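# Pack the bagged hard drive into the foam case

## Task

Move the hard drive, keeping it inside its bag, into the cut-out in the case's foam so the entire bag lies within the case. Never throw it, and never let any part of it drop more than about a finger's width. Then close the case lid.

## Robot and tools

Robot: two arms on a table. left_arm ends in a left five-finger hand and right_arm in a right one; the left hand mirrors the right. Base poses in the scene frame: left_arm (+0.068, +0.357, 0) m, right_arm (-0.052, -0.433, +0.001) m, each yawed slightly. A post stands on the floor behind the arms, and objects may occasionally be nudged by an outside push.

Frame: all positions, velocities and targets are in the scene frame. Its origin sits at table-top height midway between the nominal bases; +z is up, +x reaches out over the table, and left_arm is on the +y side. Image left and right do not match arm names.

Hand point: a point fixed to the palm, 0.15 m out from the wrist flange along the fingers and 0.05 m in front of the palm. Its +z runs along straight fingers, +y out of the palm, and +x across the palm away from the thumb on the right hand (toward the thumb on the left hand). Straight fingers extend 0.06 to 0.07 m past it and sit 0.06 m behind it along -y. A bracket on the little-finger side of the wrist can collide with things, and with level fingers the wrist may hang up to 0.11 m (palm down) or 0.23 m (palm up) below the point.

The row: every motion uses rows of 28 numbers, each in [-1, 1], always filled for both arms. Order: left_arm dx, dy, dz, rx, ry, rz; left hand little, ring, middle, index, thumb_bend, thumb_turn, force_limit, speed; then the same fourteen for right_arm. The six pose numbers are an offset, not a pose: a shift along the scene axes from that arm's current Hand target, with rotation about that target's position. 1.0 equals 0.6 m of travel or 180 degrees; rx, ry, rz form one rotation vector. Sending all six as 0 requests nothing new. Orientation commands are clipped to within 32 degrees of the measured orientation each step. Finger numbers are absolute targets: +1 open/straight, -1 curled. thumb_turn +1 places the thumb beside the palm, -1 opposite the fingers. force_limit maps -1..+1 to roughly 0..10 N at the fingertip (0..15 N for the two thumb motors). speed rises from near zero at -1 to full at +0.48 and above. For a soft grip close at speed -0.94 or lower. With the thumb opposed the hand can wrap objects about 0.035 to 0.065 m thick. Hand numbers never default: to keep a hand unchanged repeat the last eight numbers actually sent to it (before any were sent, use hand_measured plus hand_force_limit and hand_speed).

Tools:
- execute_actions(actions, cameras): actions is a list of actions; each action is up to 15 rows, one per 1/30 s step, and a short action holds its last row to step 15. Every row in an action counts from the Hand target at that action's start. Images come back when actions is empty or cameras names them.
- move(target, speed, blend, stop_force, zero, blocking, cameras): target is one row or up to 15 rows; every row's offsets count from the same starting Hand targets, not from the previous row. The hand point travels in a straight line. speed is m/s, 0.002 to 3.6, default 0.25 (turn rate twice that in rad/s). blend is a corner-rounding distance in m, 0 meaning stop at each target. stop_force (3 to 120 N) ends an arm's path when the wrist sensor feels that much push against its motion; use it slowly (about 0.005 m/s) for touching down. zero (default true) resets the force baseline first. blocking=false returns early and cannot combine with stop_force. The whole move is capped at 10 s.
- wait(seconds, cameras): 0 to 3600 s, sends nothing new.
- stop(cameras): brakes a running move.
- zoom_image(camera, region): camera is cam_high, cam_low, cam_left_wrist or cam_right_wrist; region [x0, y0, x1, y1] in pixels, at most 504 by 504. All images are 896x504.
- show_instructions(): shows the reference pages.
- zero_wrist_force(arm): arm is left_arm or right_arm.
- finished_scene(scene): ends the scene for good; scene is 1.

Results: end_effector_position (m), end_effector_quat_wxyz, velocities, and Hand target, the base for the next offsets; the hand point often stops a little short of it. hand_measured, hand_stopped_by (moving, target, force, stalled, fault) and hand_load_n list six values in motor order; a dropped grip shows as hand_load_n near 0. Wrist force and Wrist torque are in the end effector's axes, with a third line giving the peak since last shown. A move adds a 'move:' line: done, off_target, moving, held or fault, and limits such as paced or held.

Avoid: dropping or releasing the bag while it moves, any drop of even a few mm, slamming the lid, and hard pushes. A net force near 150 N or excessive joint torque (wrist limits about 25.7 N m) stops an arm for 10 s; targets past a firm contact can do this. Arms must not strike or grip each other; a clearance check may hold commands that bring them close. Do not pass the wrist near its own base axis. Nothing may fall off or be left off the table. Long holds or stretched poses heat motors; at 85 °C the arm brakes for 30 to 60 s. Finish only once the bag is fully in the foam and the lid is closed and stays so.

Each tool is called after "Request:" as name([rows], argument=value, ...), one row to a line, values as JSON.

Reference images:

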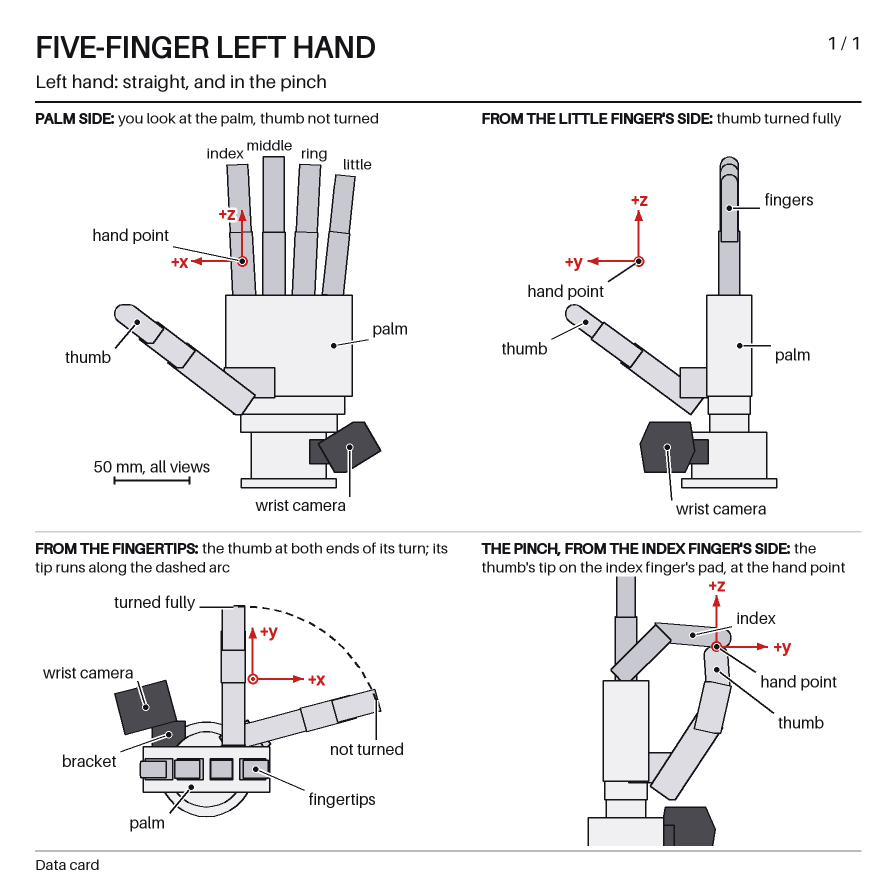

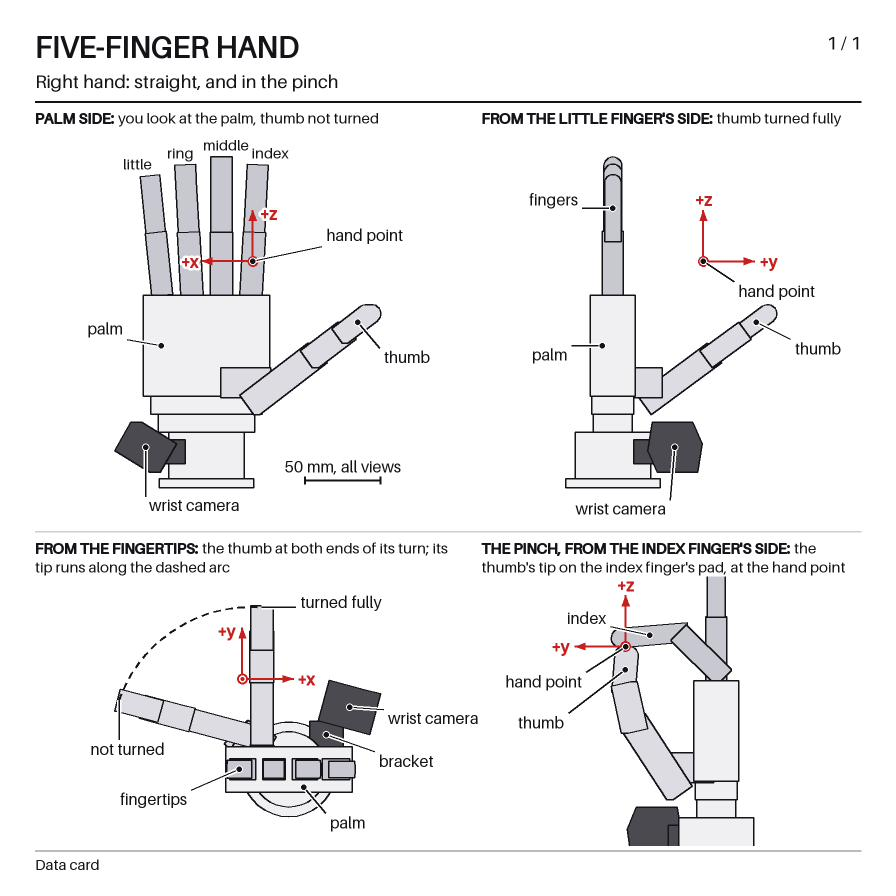

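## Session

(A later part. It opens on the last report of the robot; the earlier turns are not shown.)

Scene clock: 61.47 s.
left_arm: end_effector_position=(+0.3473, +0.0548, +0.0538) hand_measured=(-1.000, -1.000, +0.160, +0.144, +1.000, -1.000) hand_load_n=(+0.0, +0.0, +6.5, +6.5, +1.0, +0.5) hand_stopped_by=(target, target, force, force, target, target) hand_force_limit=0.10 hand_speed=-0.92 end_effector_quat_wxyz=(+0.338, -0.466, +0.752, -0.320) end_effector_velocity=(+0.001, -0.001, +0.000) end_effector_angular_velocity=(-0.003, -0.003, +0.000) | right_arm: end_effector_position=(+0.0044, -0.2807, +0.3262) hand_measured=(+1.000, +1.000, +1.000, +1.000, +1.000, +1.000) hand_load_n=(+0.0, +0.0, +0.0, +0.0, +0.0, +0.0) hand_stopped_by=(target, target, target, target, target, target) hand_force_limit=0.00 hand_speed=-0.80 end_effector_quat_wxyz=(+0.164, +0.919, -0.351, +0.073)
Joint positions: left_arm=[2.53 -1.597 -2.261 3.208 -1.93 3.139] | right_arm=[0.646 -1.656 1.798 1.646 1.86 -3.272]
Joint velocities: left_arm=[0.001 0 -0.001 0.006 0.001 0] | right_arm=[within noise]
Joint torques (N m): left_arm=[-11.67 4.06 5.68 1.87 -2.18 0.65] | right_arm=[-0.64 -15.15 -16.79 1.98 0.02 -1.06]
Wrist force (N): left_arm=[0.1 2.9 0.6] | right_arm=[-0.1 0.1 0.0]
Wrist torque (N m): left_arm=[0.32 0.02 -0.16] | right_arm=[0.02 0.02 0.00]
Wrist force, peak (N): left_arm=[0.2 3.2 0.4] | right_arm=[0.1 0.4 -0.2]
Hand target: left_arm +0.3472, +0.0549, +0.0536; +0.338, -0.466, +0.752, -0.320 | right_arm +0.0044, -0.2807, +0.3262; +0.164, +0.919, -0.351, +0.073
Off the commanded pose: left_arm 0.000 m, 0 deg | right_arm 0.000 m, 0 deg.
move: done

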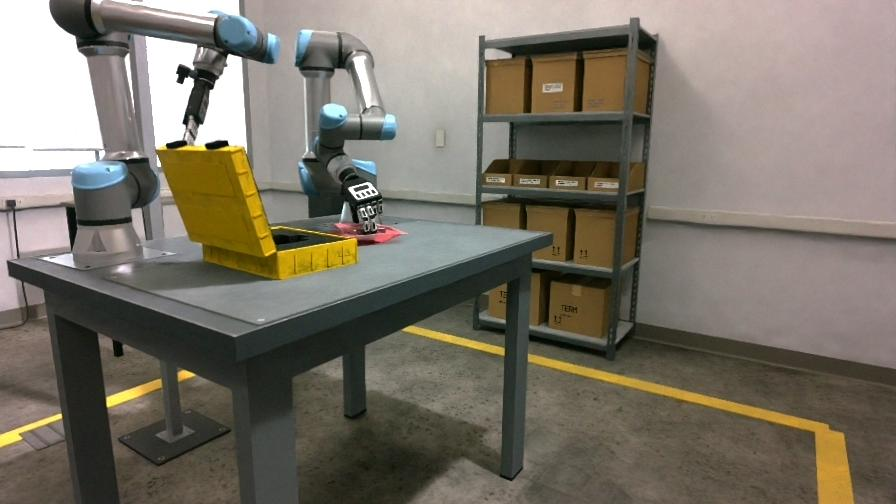

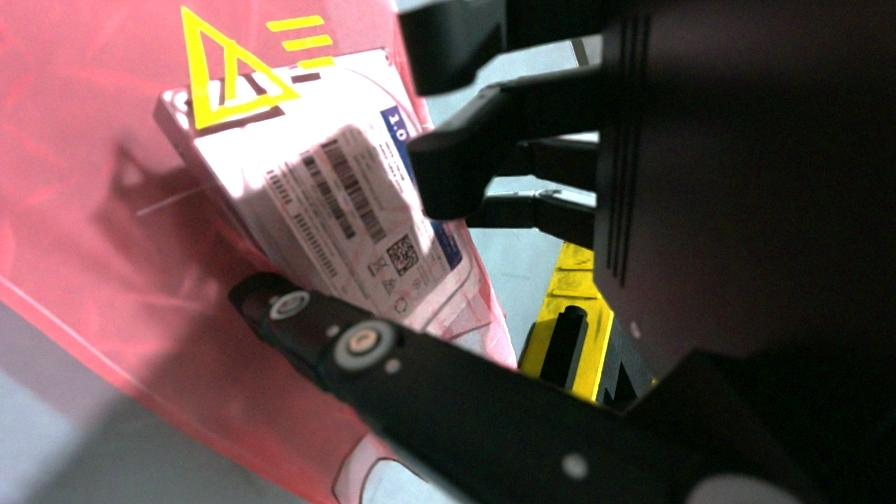

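Request:
move([
  [0,0,0.25,0,0,0, -1,-1,-0.25,-0.25,1,-1,0.1,-0.92, 0,0,0,0,0,0, 1,1,1,1,1,1,0,-0.8],
  [-0.0167,-0.4975,0.27,0,0,-0.4044, -1,-1,-0.25,-0.25,1,-1,0.1,-0.92, 0,0,0,0,0,0, 1,1,1,1,1,1,0,-0.8],
], speed=0.12, blend=[0.03,0], cameras=["cam_high","cam_low","cam_left_wrist"])

Request:
zoom_image(camera="cam_left_wrist", region=[100, 0, 600, 450])

Scene clock: 72.33 s.
left_arm: end_effector_position=(+0.3370, -0.2437, +0.2155) hand_measured=(-1.000, -1.000, +0.160, +0.144, +1.000, -1.000) hand_load_n=(+0.0, +0.0, +6.5, +7.0, +1.0, +0.5) hand_stopped_by=(target, target, force, force, target, target) hand_force_limit=0.10 hand_speed=-0.92 end_effector_quat_wxyz=(+0.083, +0.071, +0.882, -0.458) | right_arm: end_effector_position=(+0.0044, -0.2807, +0.3262) hand_measured=(+1.000, +1.000, +1.000, +1.000, +1.000, +1.000) hand_load_n=(+0.0, +0.0, +0.0, +0.0, +0.0, +0.0) hand_stopped_by=(target, target, target, target, target, target) hand_force_limit=0.00 hand_speed=-0.80 end_effector_quat_wxyz=(+0.164, +0.919, -0.351, +0.073)
Joint positions: left_arm=[2.422 -1.984 -1.326 2.568 -0.995 3.863] | right_arm=[0.646 -1.656 1.798 1.646 1.86 -3.272]
Joint torques (N m): left_arm=[12.71 49.9 14.26 1.34 -0.71 -0.19] | right_arm=[-1.17 -14.75 -16.1 1.98 -0.07 -1.35]
Wrist force (N): left_arm=[0.4 2.9 0.7] | right_arm=[0.0 0.2 0.0]
Wrist torque (N m): left_arm=[0.30 0.01 -0.02] | right_arm=[0.03 0.01 0.01]
Wrist force, peak (N): left_arm=[0.3 4.2 1.2] | right_arm=[-0.1 0.4 0.2]
Hand target: left_arm +0.3372, -0.2436, +0.2156; +0.083, +0.071, +0.882, -0.458 | right_arm +0.0044, -0.2807, +0.3262; +0.164, +0.919, -0.351, +0.073
Off the commanded pose: left_arm 0.000 m, 0 deg | right_arm 0.000 m, 0 deg.
move: done

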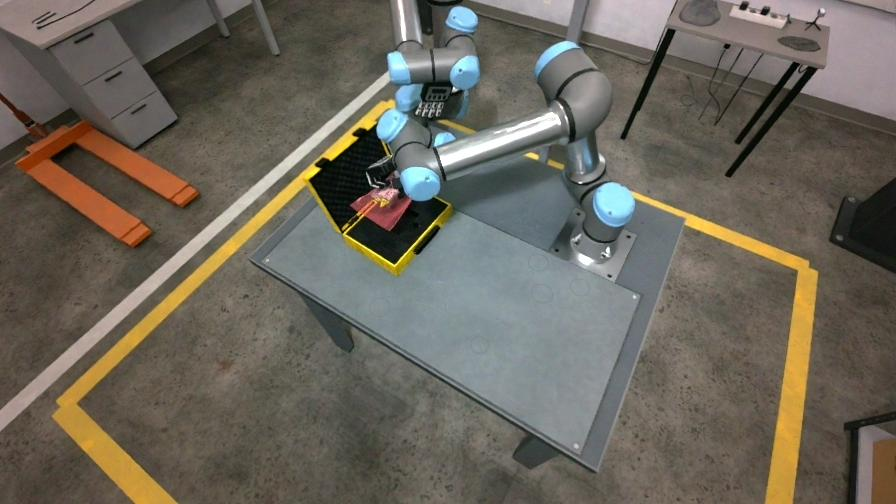

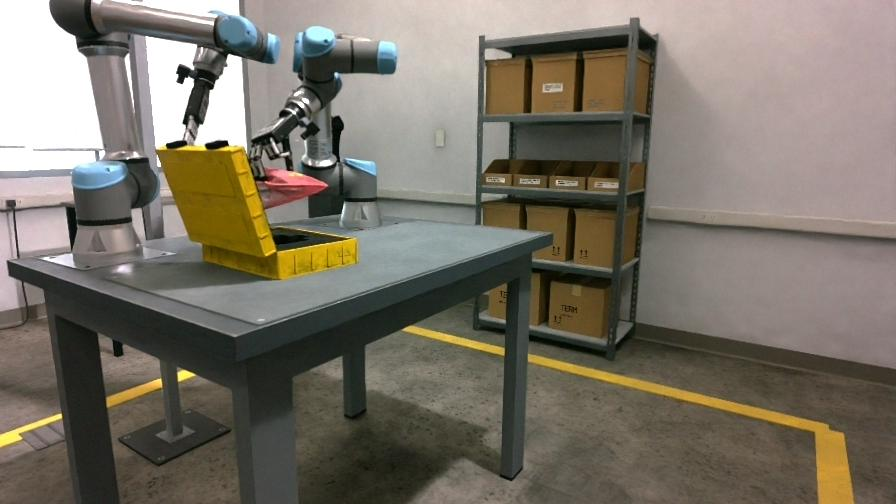

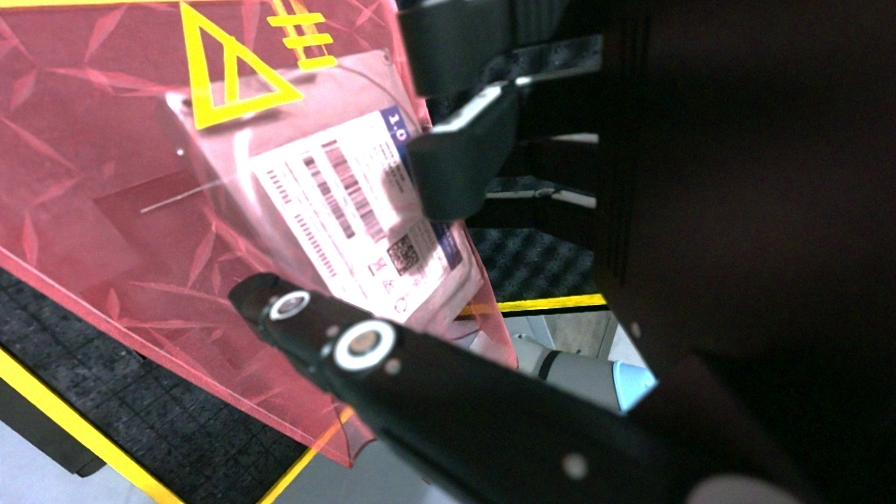

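Scaled by 1.008 from the camera's image (finer frame: 1280x720).

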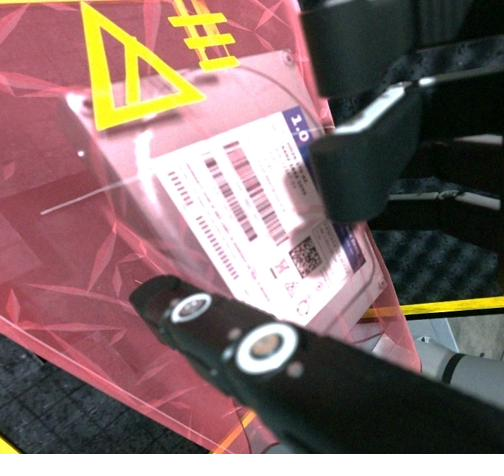

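Request:
zoom_image(camera="cam_left_wrist", region=[0, 100, 300, 400])

Request:
zoom_image(camera="cam_high", region=[300, 120, 470, 290])

Request:
zoom_image(camera="cam_low", region=[190, 110, 370, 290])

Scaled by 1.680 from the camera's image (finer frame: 1280x720).

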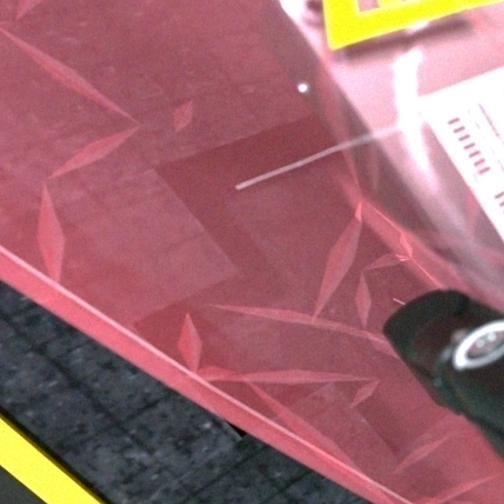

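Scaled by 2.965 from the camera's image (finer frame: 1280x720).

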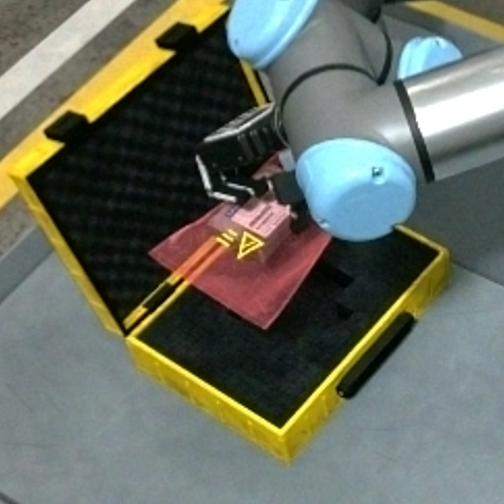

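Scaled by 2.800 from the camera's image (finer frame: 1280x720).

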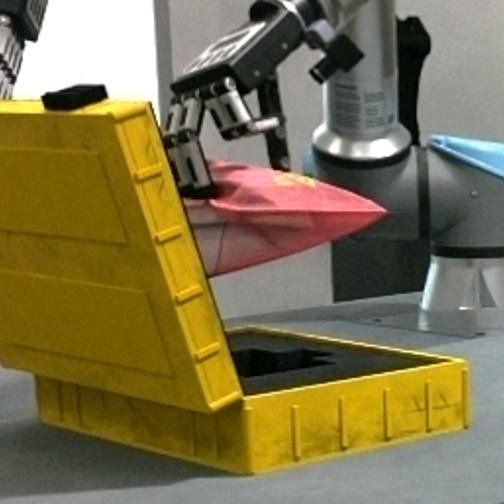

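Request:
move(target=[-0.0093,0.0138,-0.1,0,0,0, -1,-1,-0.25,-0.25,1,-1,0.1,-0.92, 0,0,0,0,0,0, 1,1,1,1,1,1,0,-0.8], speed=0.08, cameras=["cam_high","cam_low","cam_left_wrist"])

Request:
zoom_image(camera="cam_left_wrist", region=[0, 50, 400, 450])

Request:
zoom_image(camera="cam_high", region=[300, 120, 470, 290])

Request:
zoom_image(camera="cam_low", region=[190, 110, 370, 290])

Scene clock: 76.73 s.
left_arm: end_effector_position=(+0.3316, -0.2353, +0.1554) hand_measured=(-1.000, -1.000, +0.160, +0.144, +1.000, -1.000) hand_load_n=(+0.0, +0.0, +6.5, +7.0, +1.0, +0.0) hand_stopped_by=(target, target, force, force, target, target) hand_force_limit=0.10 hand_speed=-0.92 end_effector_quat_wxyz=(+0.083, +0.071, +0.882, -0.458) | right_arm: end_effector_position=(+0.0044, -0.2807, +0.3262) hand_measured=(+1.000, +1.000, +1.000, +1.000, +1.000, +1.000) hand_load_n=(+0.0, +0.0, +0.0, +0.0, -0.5, +0.0) hand_stopped_by=(target, target, target, target, target, target) hand_force_limit=0.00 hand_speed=-0.80 end_effector_quat_wxyz=(+0.164, +0.919, -0.351, +0.073)
Joint positions: left_arm=[2.427 -1.996 -1.468 2.719 -0.992 3.867] | right_arm=[0.646 -1.656 1.798 1.646 1.86 -3.272]
Joint torques (N m): left_arm=[10.05 48.7 26.03 -2.05 1.81 -0.65] | right_arm=[-1.11 -15.43 -16.66 1.83 -0.01 -1.36]
Wrist force (N): left_arm=[0.3 3.0 0.6] | right_arm=[0.0 0.2 -0.2]
Wrist torque (N m): left_arm=[0.32 0.01 -0.16] | right_arm=[0.05 0.02 0.01]
Wrist force, peak (N): left_arm=[0.7 4.2 1.1] | right_arm=[-0.1 0.4 -0.1]
Hand target: left_arm +0.3316, -0.2353, +0.1556; +0.083, +0.071, +0.882, -0.458 | right_arm +0.0044, -0.2807, +0.3262; +0.164, +0.919, -0.351, +0.073
Off the commanded pose: left_arm 0.000 m, 0 deg | right_arm 0.000 m, 0 deg.
move: done

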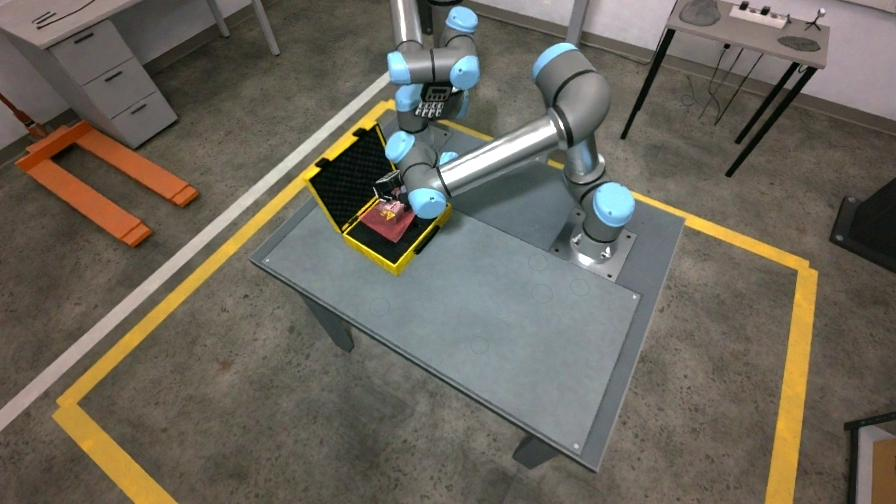

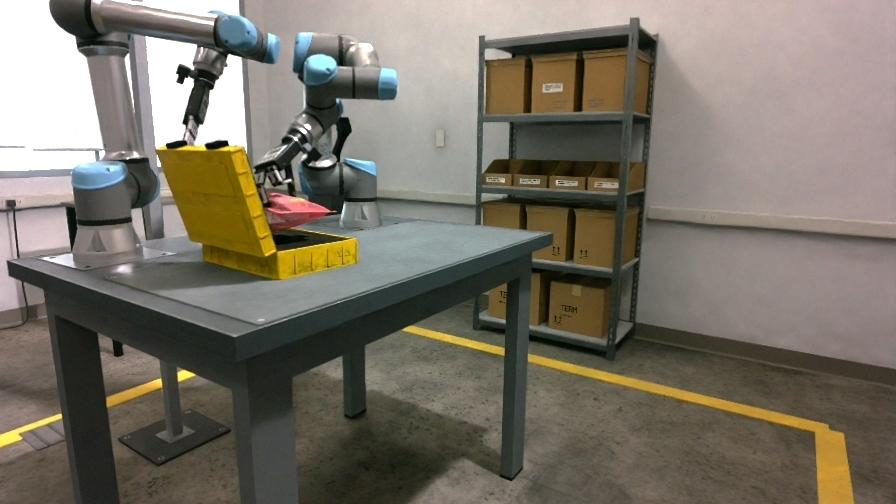

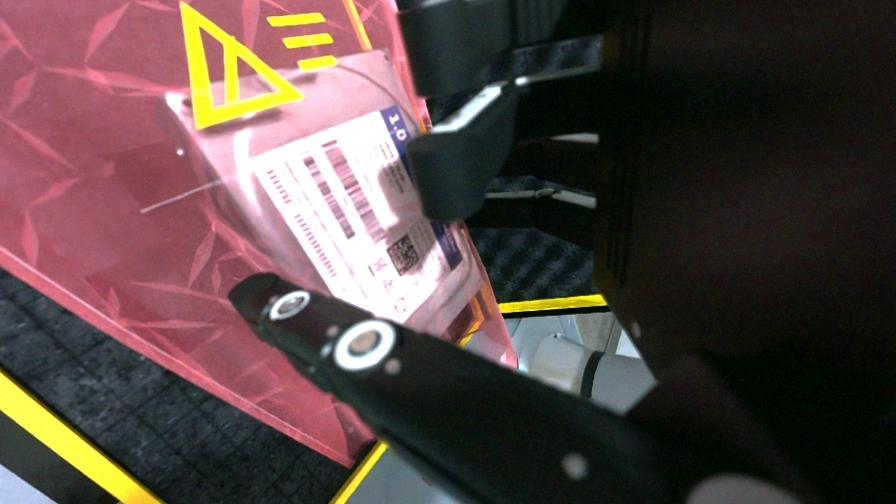

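Scaled by 1.260 from the camera's image (finer frame: 1280x720).

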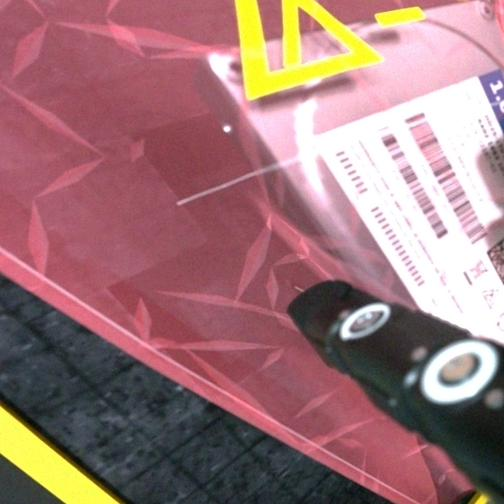

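Scaled by 2.965 from the camera's image (finer frame: 1280x720).

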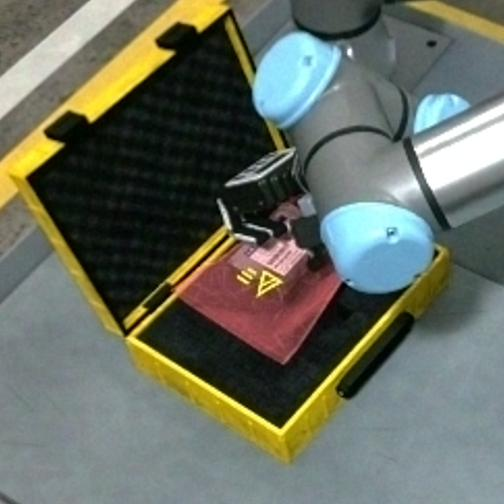

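Scaled by 2.800 from the camera's image (finer frame: 1280x720).

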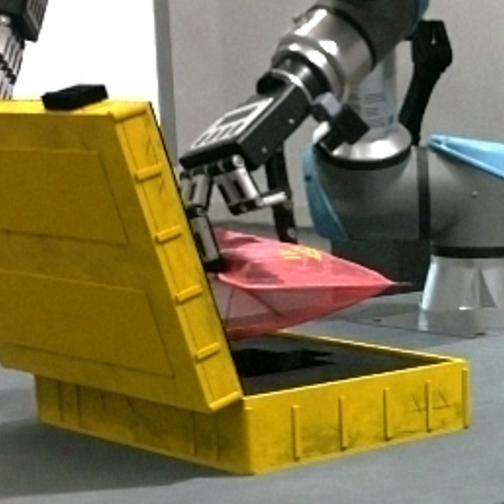

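Request:
zoom_image(camera="cam_high", region=[330, 160, 450, 280])

Scaled by 4.200 from the camera's image (finer frame: 1280x720).

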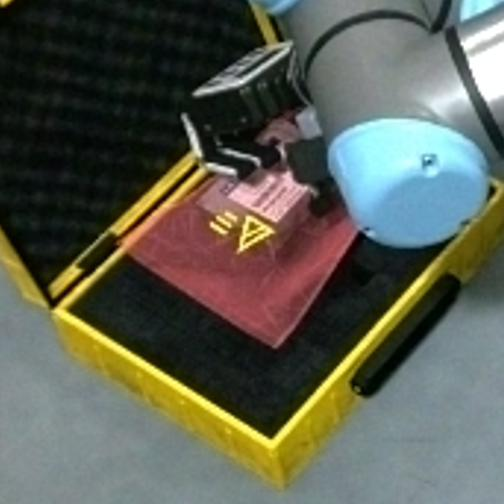

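Request:
move(target=[0,0,-0.075,0,0,0, -1,-1,-0.25,-0.25,1,-1,0.1,-0.92, 0,0,0,0,0,0, 1,1,1,1,1,1,0,-0.8], speed=0.05, cameras=["cam_high","cam_low","cam_left_wrist"])

Request:
zoom_image(camera="cam_left_wrist", region=[0, 50, 400, 450])

Request:
zoom_image(camera="cam_high", region=[330, 160, 450, 280])

Request:
zoom_image(camera="cam_low", region=[190, 110, 370, 290])

Scene clock: 82.93 s.
left_arm: end_effector_position=(+0.3315, -0.2353, +0.1103) hand_measured=(-1.000, -1.000, +0.160, +0.144, +1.000, -1.000) hand_load_n=(+0.0, +0.0, +6.5, +6.5, +1.0, +0.5) hand_stopped_by=(target, target, force, force, target, target) hand_force_limit=0.10 hand_speed=-0.92 end_effector_quat_wxyz=(+0.083, +0.071, +0.882, -0.458) end_effector_velocity=(+0.001, +0.001, +0.002) end_effector_angular_velocity=(+0.002, +0.000, +0.002) | right_arm: end_effector_position=(+0.0044, -0.2807, +0.3262) hand_measured=(+1.000, +1.000, +1.000, +1.000, +1.000, +1.000) hand_load_n=(+0.0, +0.0, +0.0, +0.0, +0.0, +0.0) hand_stopped_by=(target, target, target, target, target, target) hand_force_limit=0.00 hand_speed=-0.80 end_effector_quat_wxyz=(+0.164, +0.919, -0.351, +0.073)
Joint positions: left_arm=[2.427 -2.035 -1.533 2.823 -0.992 3.867] | right_arm=[0.646 -1.656 1.798 1.646 1.86 -3.272]
Joint velocities: left_arm=[0.001 0.002 0.003 -0.006 -0.002 0] | right_arm=[within noise]
Joint torques (N m): left_arm=[-12.15 50.54 26.97 -1.99 -1.09 -0.09] | right_arm=[-1.13 -15.32 -16.79 1.85 -0.09 -1.33]
Wrist force (N): left_arm=[0.4 3.0 0.7] | right_arm=[-0.1 0.2 -0.1]
Wrist torque (N m): left_arm=[0.32 0.00 -0.16] | right_arm=[0.03 0.03 0.01]
Wrist force, peak (N): left_arm=[0.5 3.7 1.2] | right_arm=[0.0 0.5 -0.1]
Hand target: left_arm +0.3316, -0.2353, +0.1106; +0.083, +0.071, +0.882, -0.458 | right_arm +0.0044, -0.2807, +0.3262; +0.164, +0.919, -0.351, +0.073
Off the commanded pose: left_arm 0.000 m, 0 deg | right_arm 0.000 m, 0 deg.
move: done

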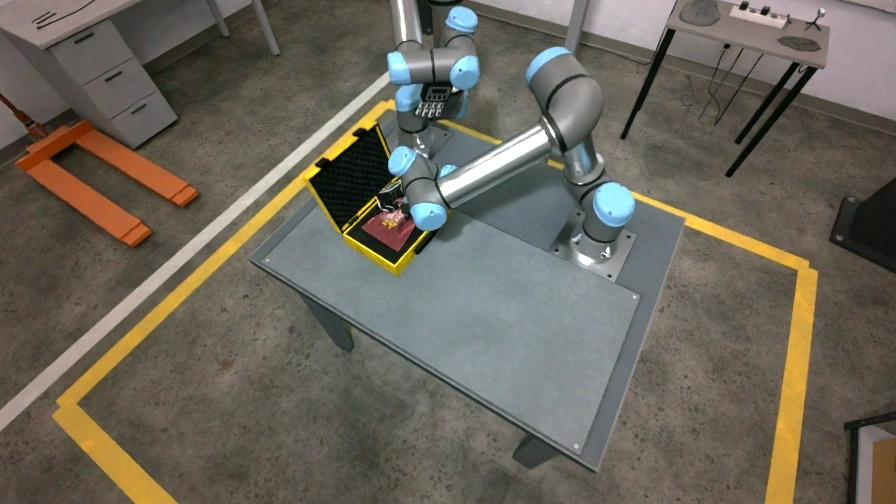

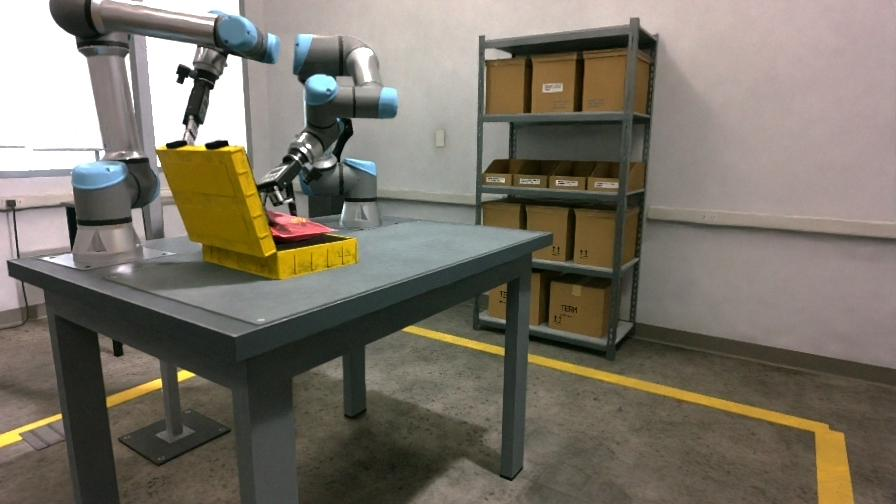

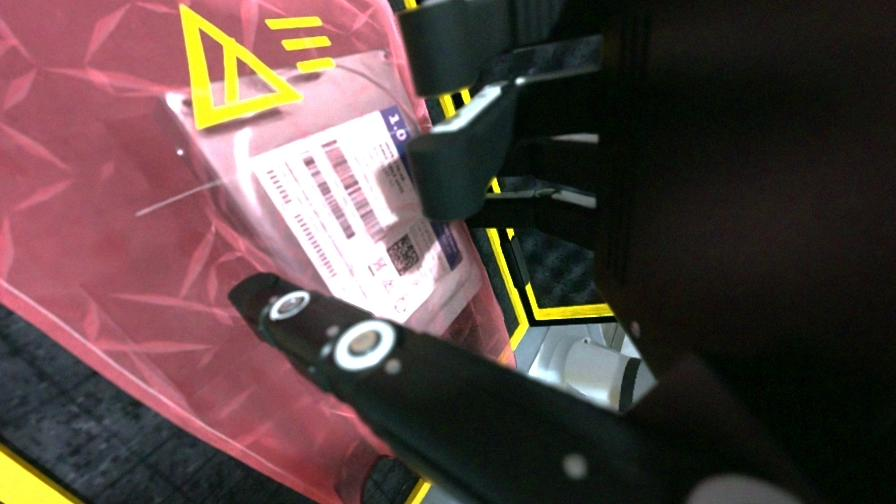

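Scaled by 1.260 from the camera's image (finer frame: 1280x720).

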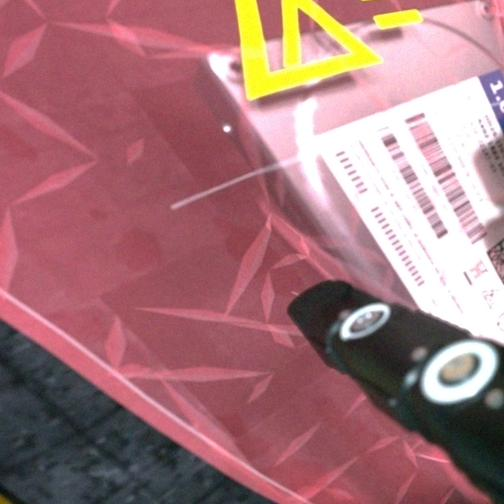

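Scaled by 4.200 from the camera's image (finer frame: 1280x720).

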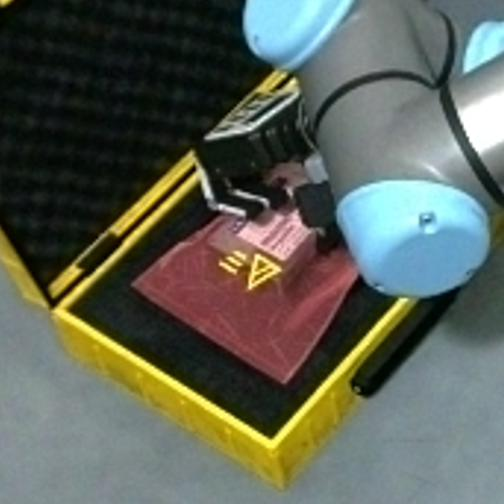

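Scaled by 2.800 from the camera's image (finer frame: 1280x720).

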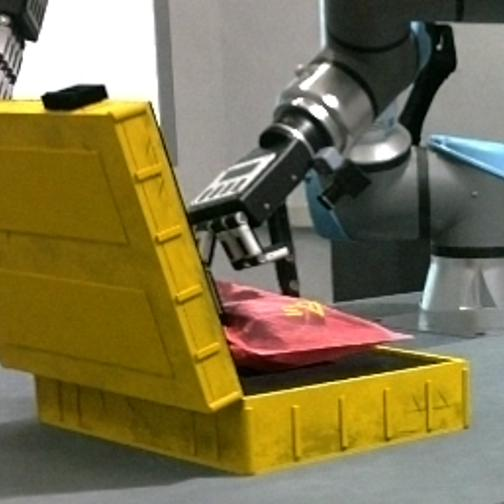

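Request:
move(target=[0,0,-0.045,0,0,-0.0111, -1,-1,-0.25,-0.25,1,-1,0.1,-0.92, 0,0,0,0,0,0, 1,1,1,1,1,1,0,-0.8], speed=0.02, stop_force=5, cameras=["cam_high","cam_low","cam_left_wrist"])

Request:
zoom_image(camera="cam_left_wrist", region=[0, 50, 400, 450])

Request:
zoom_image(camera="cam_high", region=[330, 160, 450, 280])

Request:
zoom_image(camera="cam_low", region=[190, 110, 370, 290])

Scene clock: 87.63 s.
left_arm: end_effector_position=(+0.3316, -0.2353, +0.0836) hand_measured=(-1.000, -1.000, +0.160, +0.144, +1.000, -1.000) hand_load_n=(+0.0, +0.0, +6.5, +6.5, +1.0, +0.5) hand_stopped_by=(target, target, force, force, target, target) hand_force_limit=0.10 hand_speed=-0.92 end_effector_quat_wxyz=(+0.075, +0.086, +0.881, -0.459) | right_arm: end_effector_position=(+0.0044, -0.2807, +0.3262) hand_measured=(+1.000, +1.000, +1.000, +1.000, +1.000, +1.000) hand_load_n=(+0.0, +0.0, +0.0, +0.0, +0.0, +0.0) hand_stopped_by=(target, target, target, target, target, target) hand_force_limit=0.00 hand_speed=-0.80 end_effector_quat_wxyz=(+0.164, +0.919, -0.351, +0.073)
Joint positions: left_arm=[2.436 -2.074 -1.552 2.862 -0.96 3.903] | right_arm=[0.646 -1.656 1.798 1.646 1.86 -3.272]
Joint torques (N m): left_arm=[-4 51.95 24.59 -2.32 -1.38 -1.03] | right_arm=[-1.32 -15.77 -16.47 1.73 -0.19 -1.22]
Wrist force (N): left_arm=[0.4 3.0 0.5] | right_arm=[-0.1 0.2 -0.1]
Wrist torque (N m): left_arm=[0.32 0.00 -0.15] | right_arm=[0.03 0.02 0.00]
Wrist force, peak (N): left_arm=[0.3 3.2 0.8] | right_arm=[0.0 0.5 -0.1]
Hand target: left_arm +0.3316, -0.2353, +0.0836; +0.075, +0.086, +0.881, -0.459 | right_arm +0.0044, -0.2807, +0.3262; +0.164, +0.919, -0.351, +0.073
Off the commanded pose: left_arm 0.000 m, 0 deg | right_arm 0.000 m, 0 deg.
move: done

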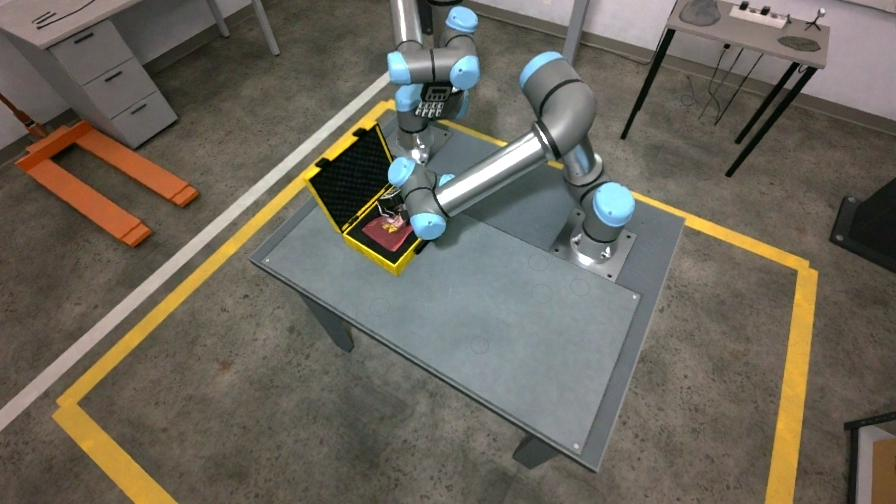

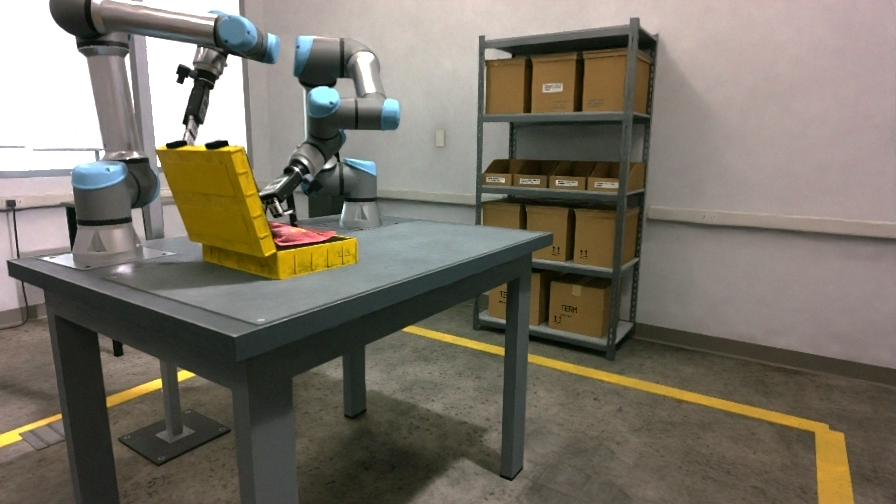

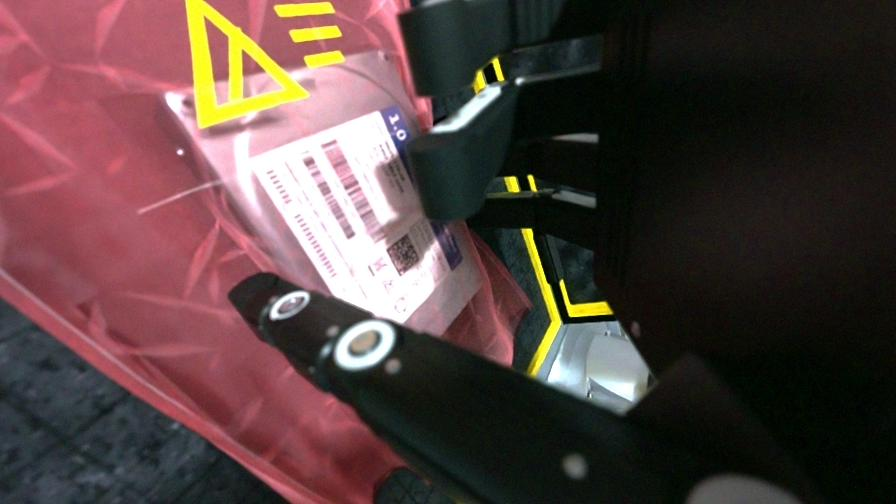

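Scaled by 1.260 from the camera's image (finer frame: 1280x720).

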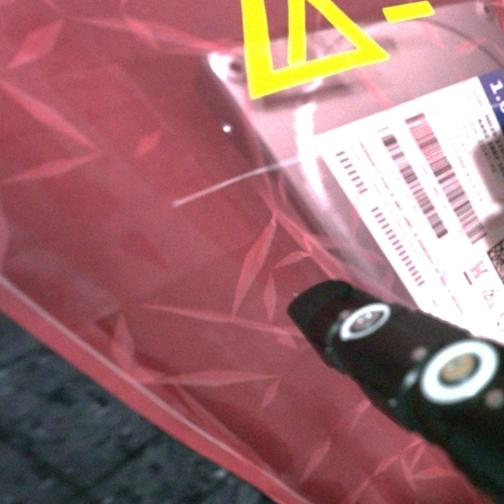

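Scaled by 4.200 from the camera's image (finer frame: 1280x720).

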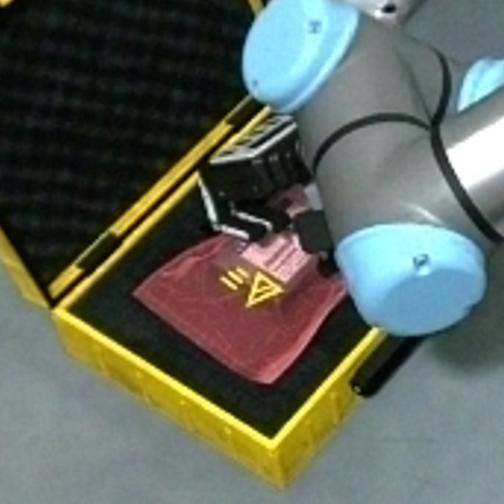

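Scaled by 2.800 from the camera's image (finer frame: 1280x720).

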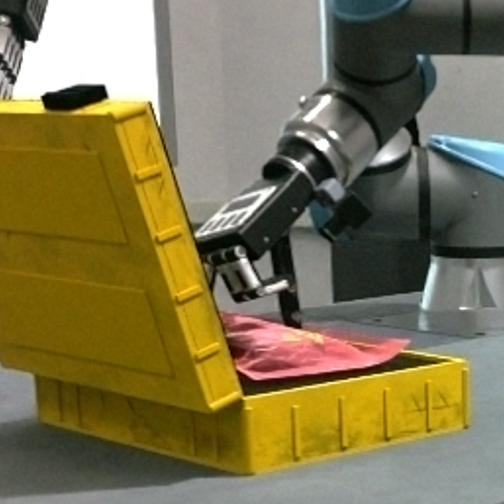

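Request:
move(target=[0,0,-0.05,0,0,0, -1,-1,-0.25,-0.25,1,-1,0.1,-0.92, 0,0,0,0,0,0, 1,1,1,1,1,1,0,-0.8], speed=0.01, stop_force=3.5, cameras=["cam_high","cam_low","cam_left_wrist"])

Request:
zoom_image(camera="cam_left_wrist", region=[0, 50, 400, 450])

Request:
zoom_image(camera="cam_high", region=[330, 160, 450, 280])

Request:
zoom_image(camera="cam_low", region=[190, 110, 370, 290])

Scene clock: 91.70 s.
left_arm: end_effector_position=(+0.3316, -0.2353, +0.0535) hand_measured=(-1.000, -1.000, +0.160, +0.144, +1.000, -1.000) hand_load_n=(+0.0, +0.0, +6.5, +7.0, +1.0, +0.5) hand_stopped_by=(target, target, force, force, target, target) hand_force_limit=0.10 hand_speed=-0.92 end_effector_quat_wxyz=(+0.075, +0.086, +0.881, -0.459) | right_arm: end_effector_position=(+0.0044, -0.2807, +0.3262) hand_measured=(+1.000, +1.000, +1.000, +1.000, +1.000, +1.000) hand_load_n=(+0.0, +0.0, +0.0, +0.0, +0.0, +0.0) hand_stopped_by=(target, target, target, target, target, target) hand_force_limit=0.00 hand_speed=-0.80 end_effector_quat_wxyz=(+0.164, +0.919, -0.351, +0.073)
Joint positions: left_arm=[2.436 -2.109 -1.584 2.928 -0.96 3.903] | right_arm=[0.646 -1.656 1.798 1.646 1.86 -3.272]
Joint torques (N m): left_arm=[-13.66 47.06 20.93 -2.26 -0.99 0.87] | right_arm=[-1.37 -15.99 -16.5 1.7 -0.28 -1.25]
Wrist force (N): left_arm=[0.3 2.2 -0.1] | right_arm=[-0.2 0.1 -0.1]
Wrist torque (N m): left_arm=[0.29 0.00 -0.12] | right_arm=[0.02 0.03 0.00]
Wrist force, peak (N): left_arm=[0.2 3.1 0.6] | right_arm=[-0.1 0.4 -0.2]
Hand target: left_arm +0.3316, -0.2353, +0.0536; +0.075, +0.086, +0.881, -0.459 | right_arm +0.0044, -0.2807, +0.3262; +0.164, +0.919, -0.351, +0.073
Off the commanded pose: left_arm 0.000 m, 0 deg | right_arm 0.000 m, 0 deg.
move: done

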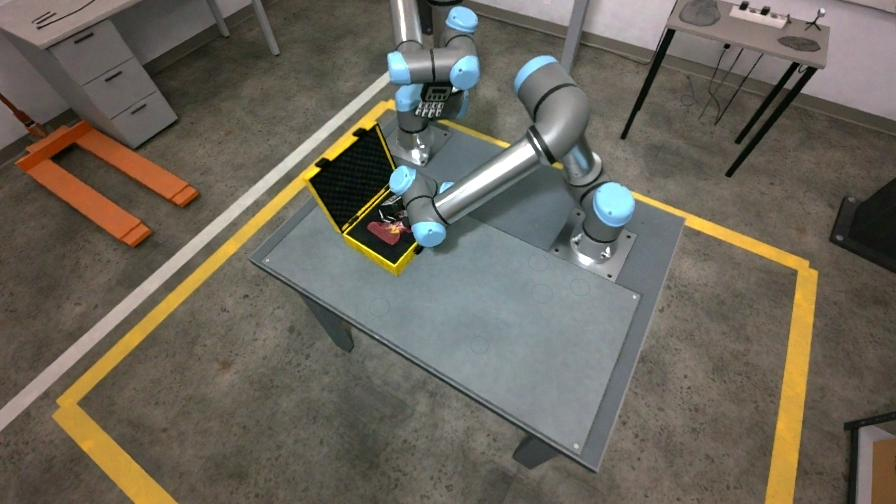

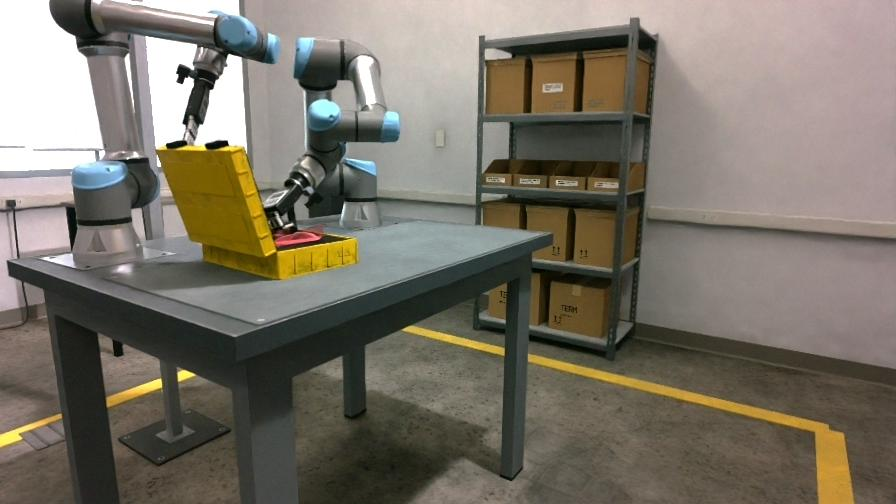

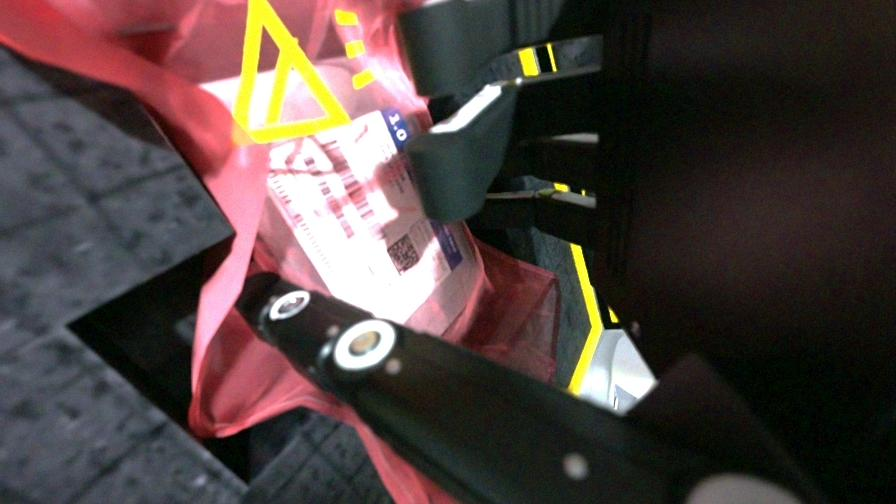

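Scaled by 1.260 from the camera's image (finer frame: 1280x720).

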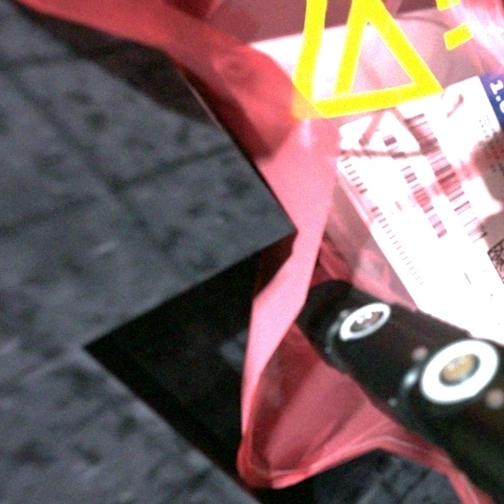

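Scaled by 4.200 from the camera's image (finer frame: 1280x720).

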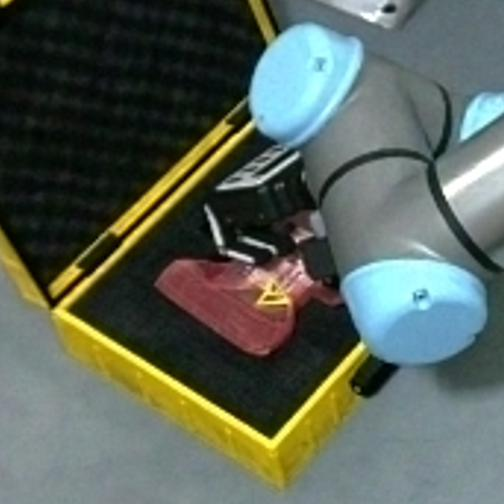

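Scaled by 2.800 from the camera's image (finer frame: 1280x720).

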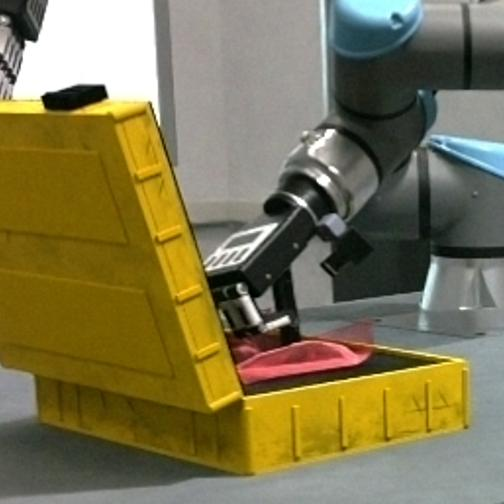

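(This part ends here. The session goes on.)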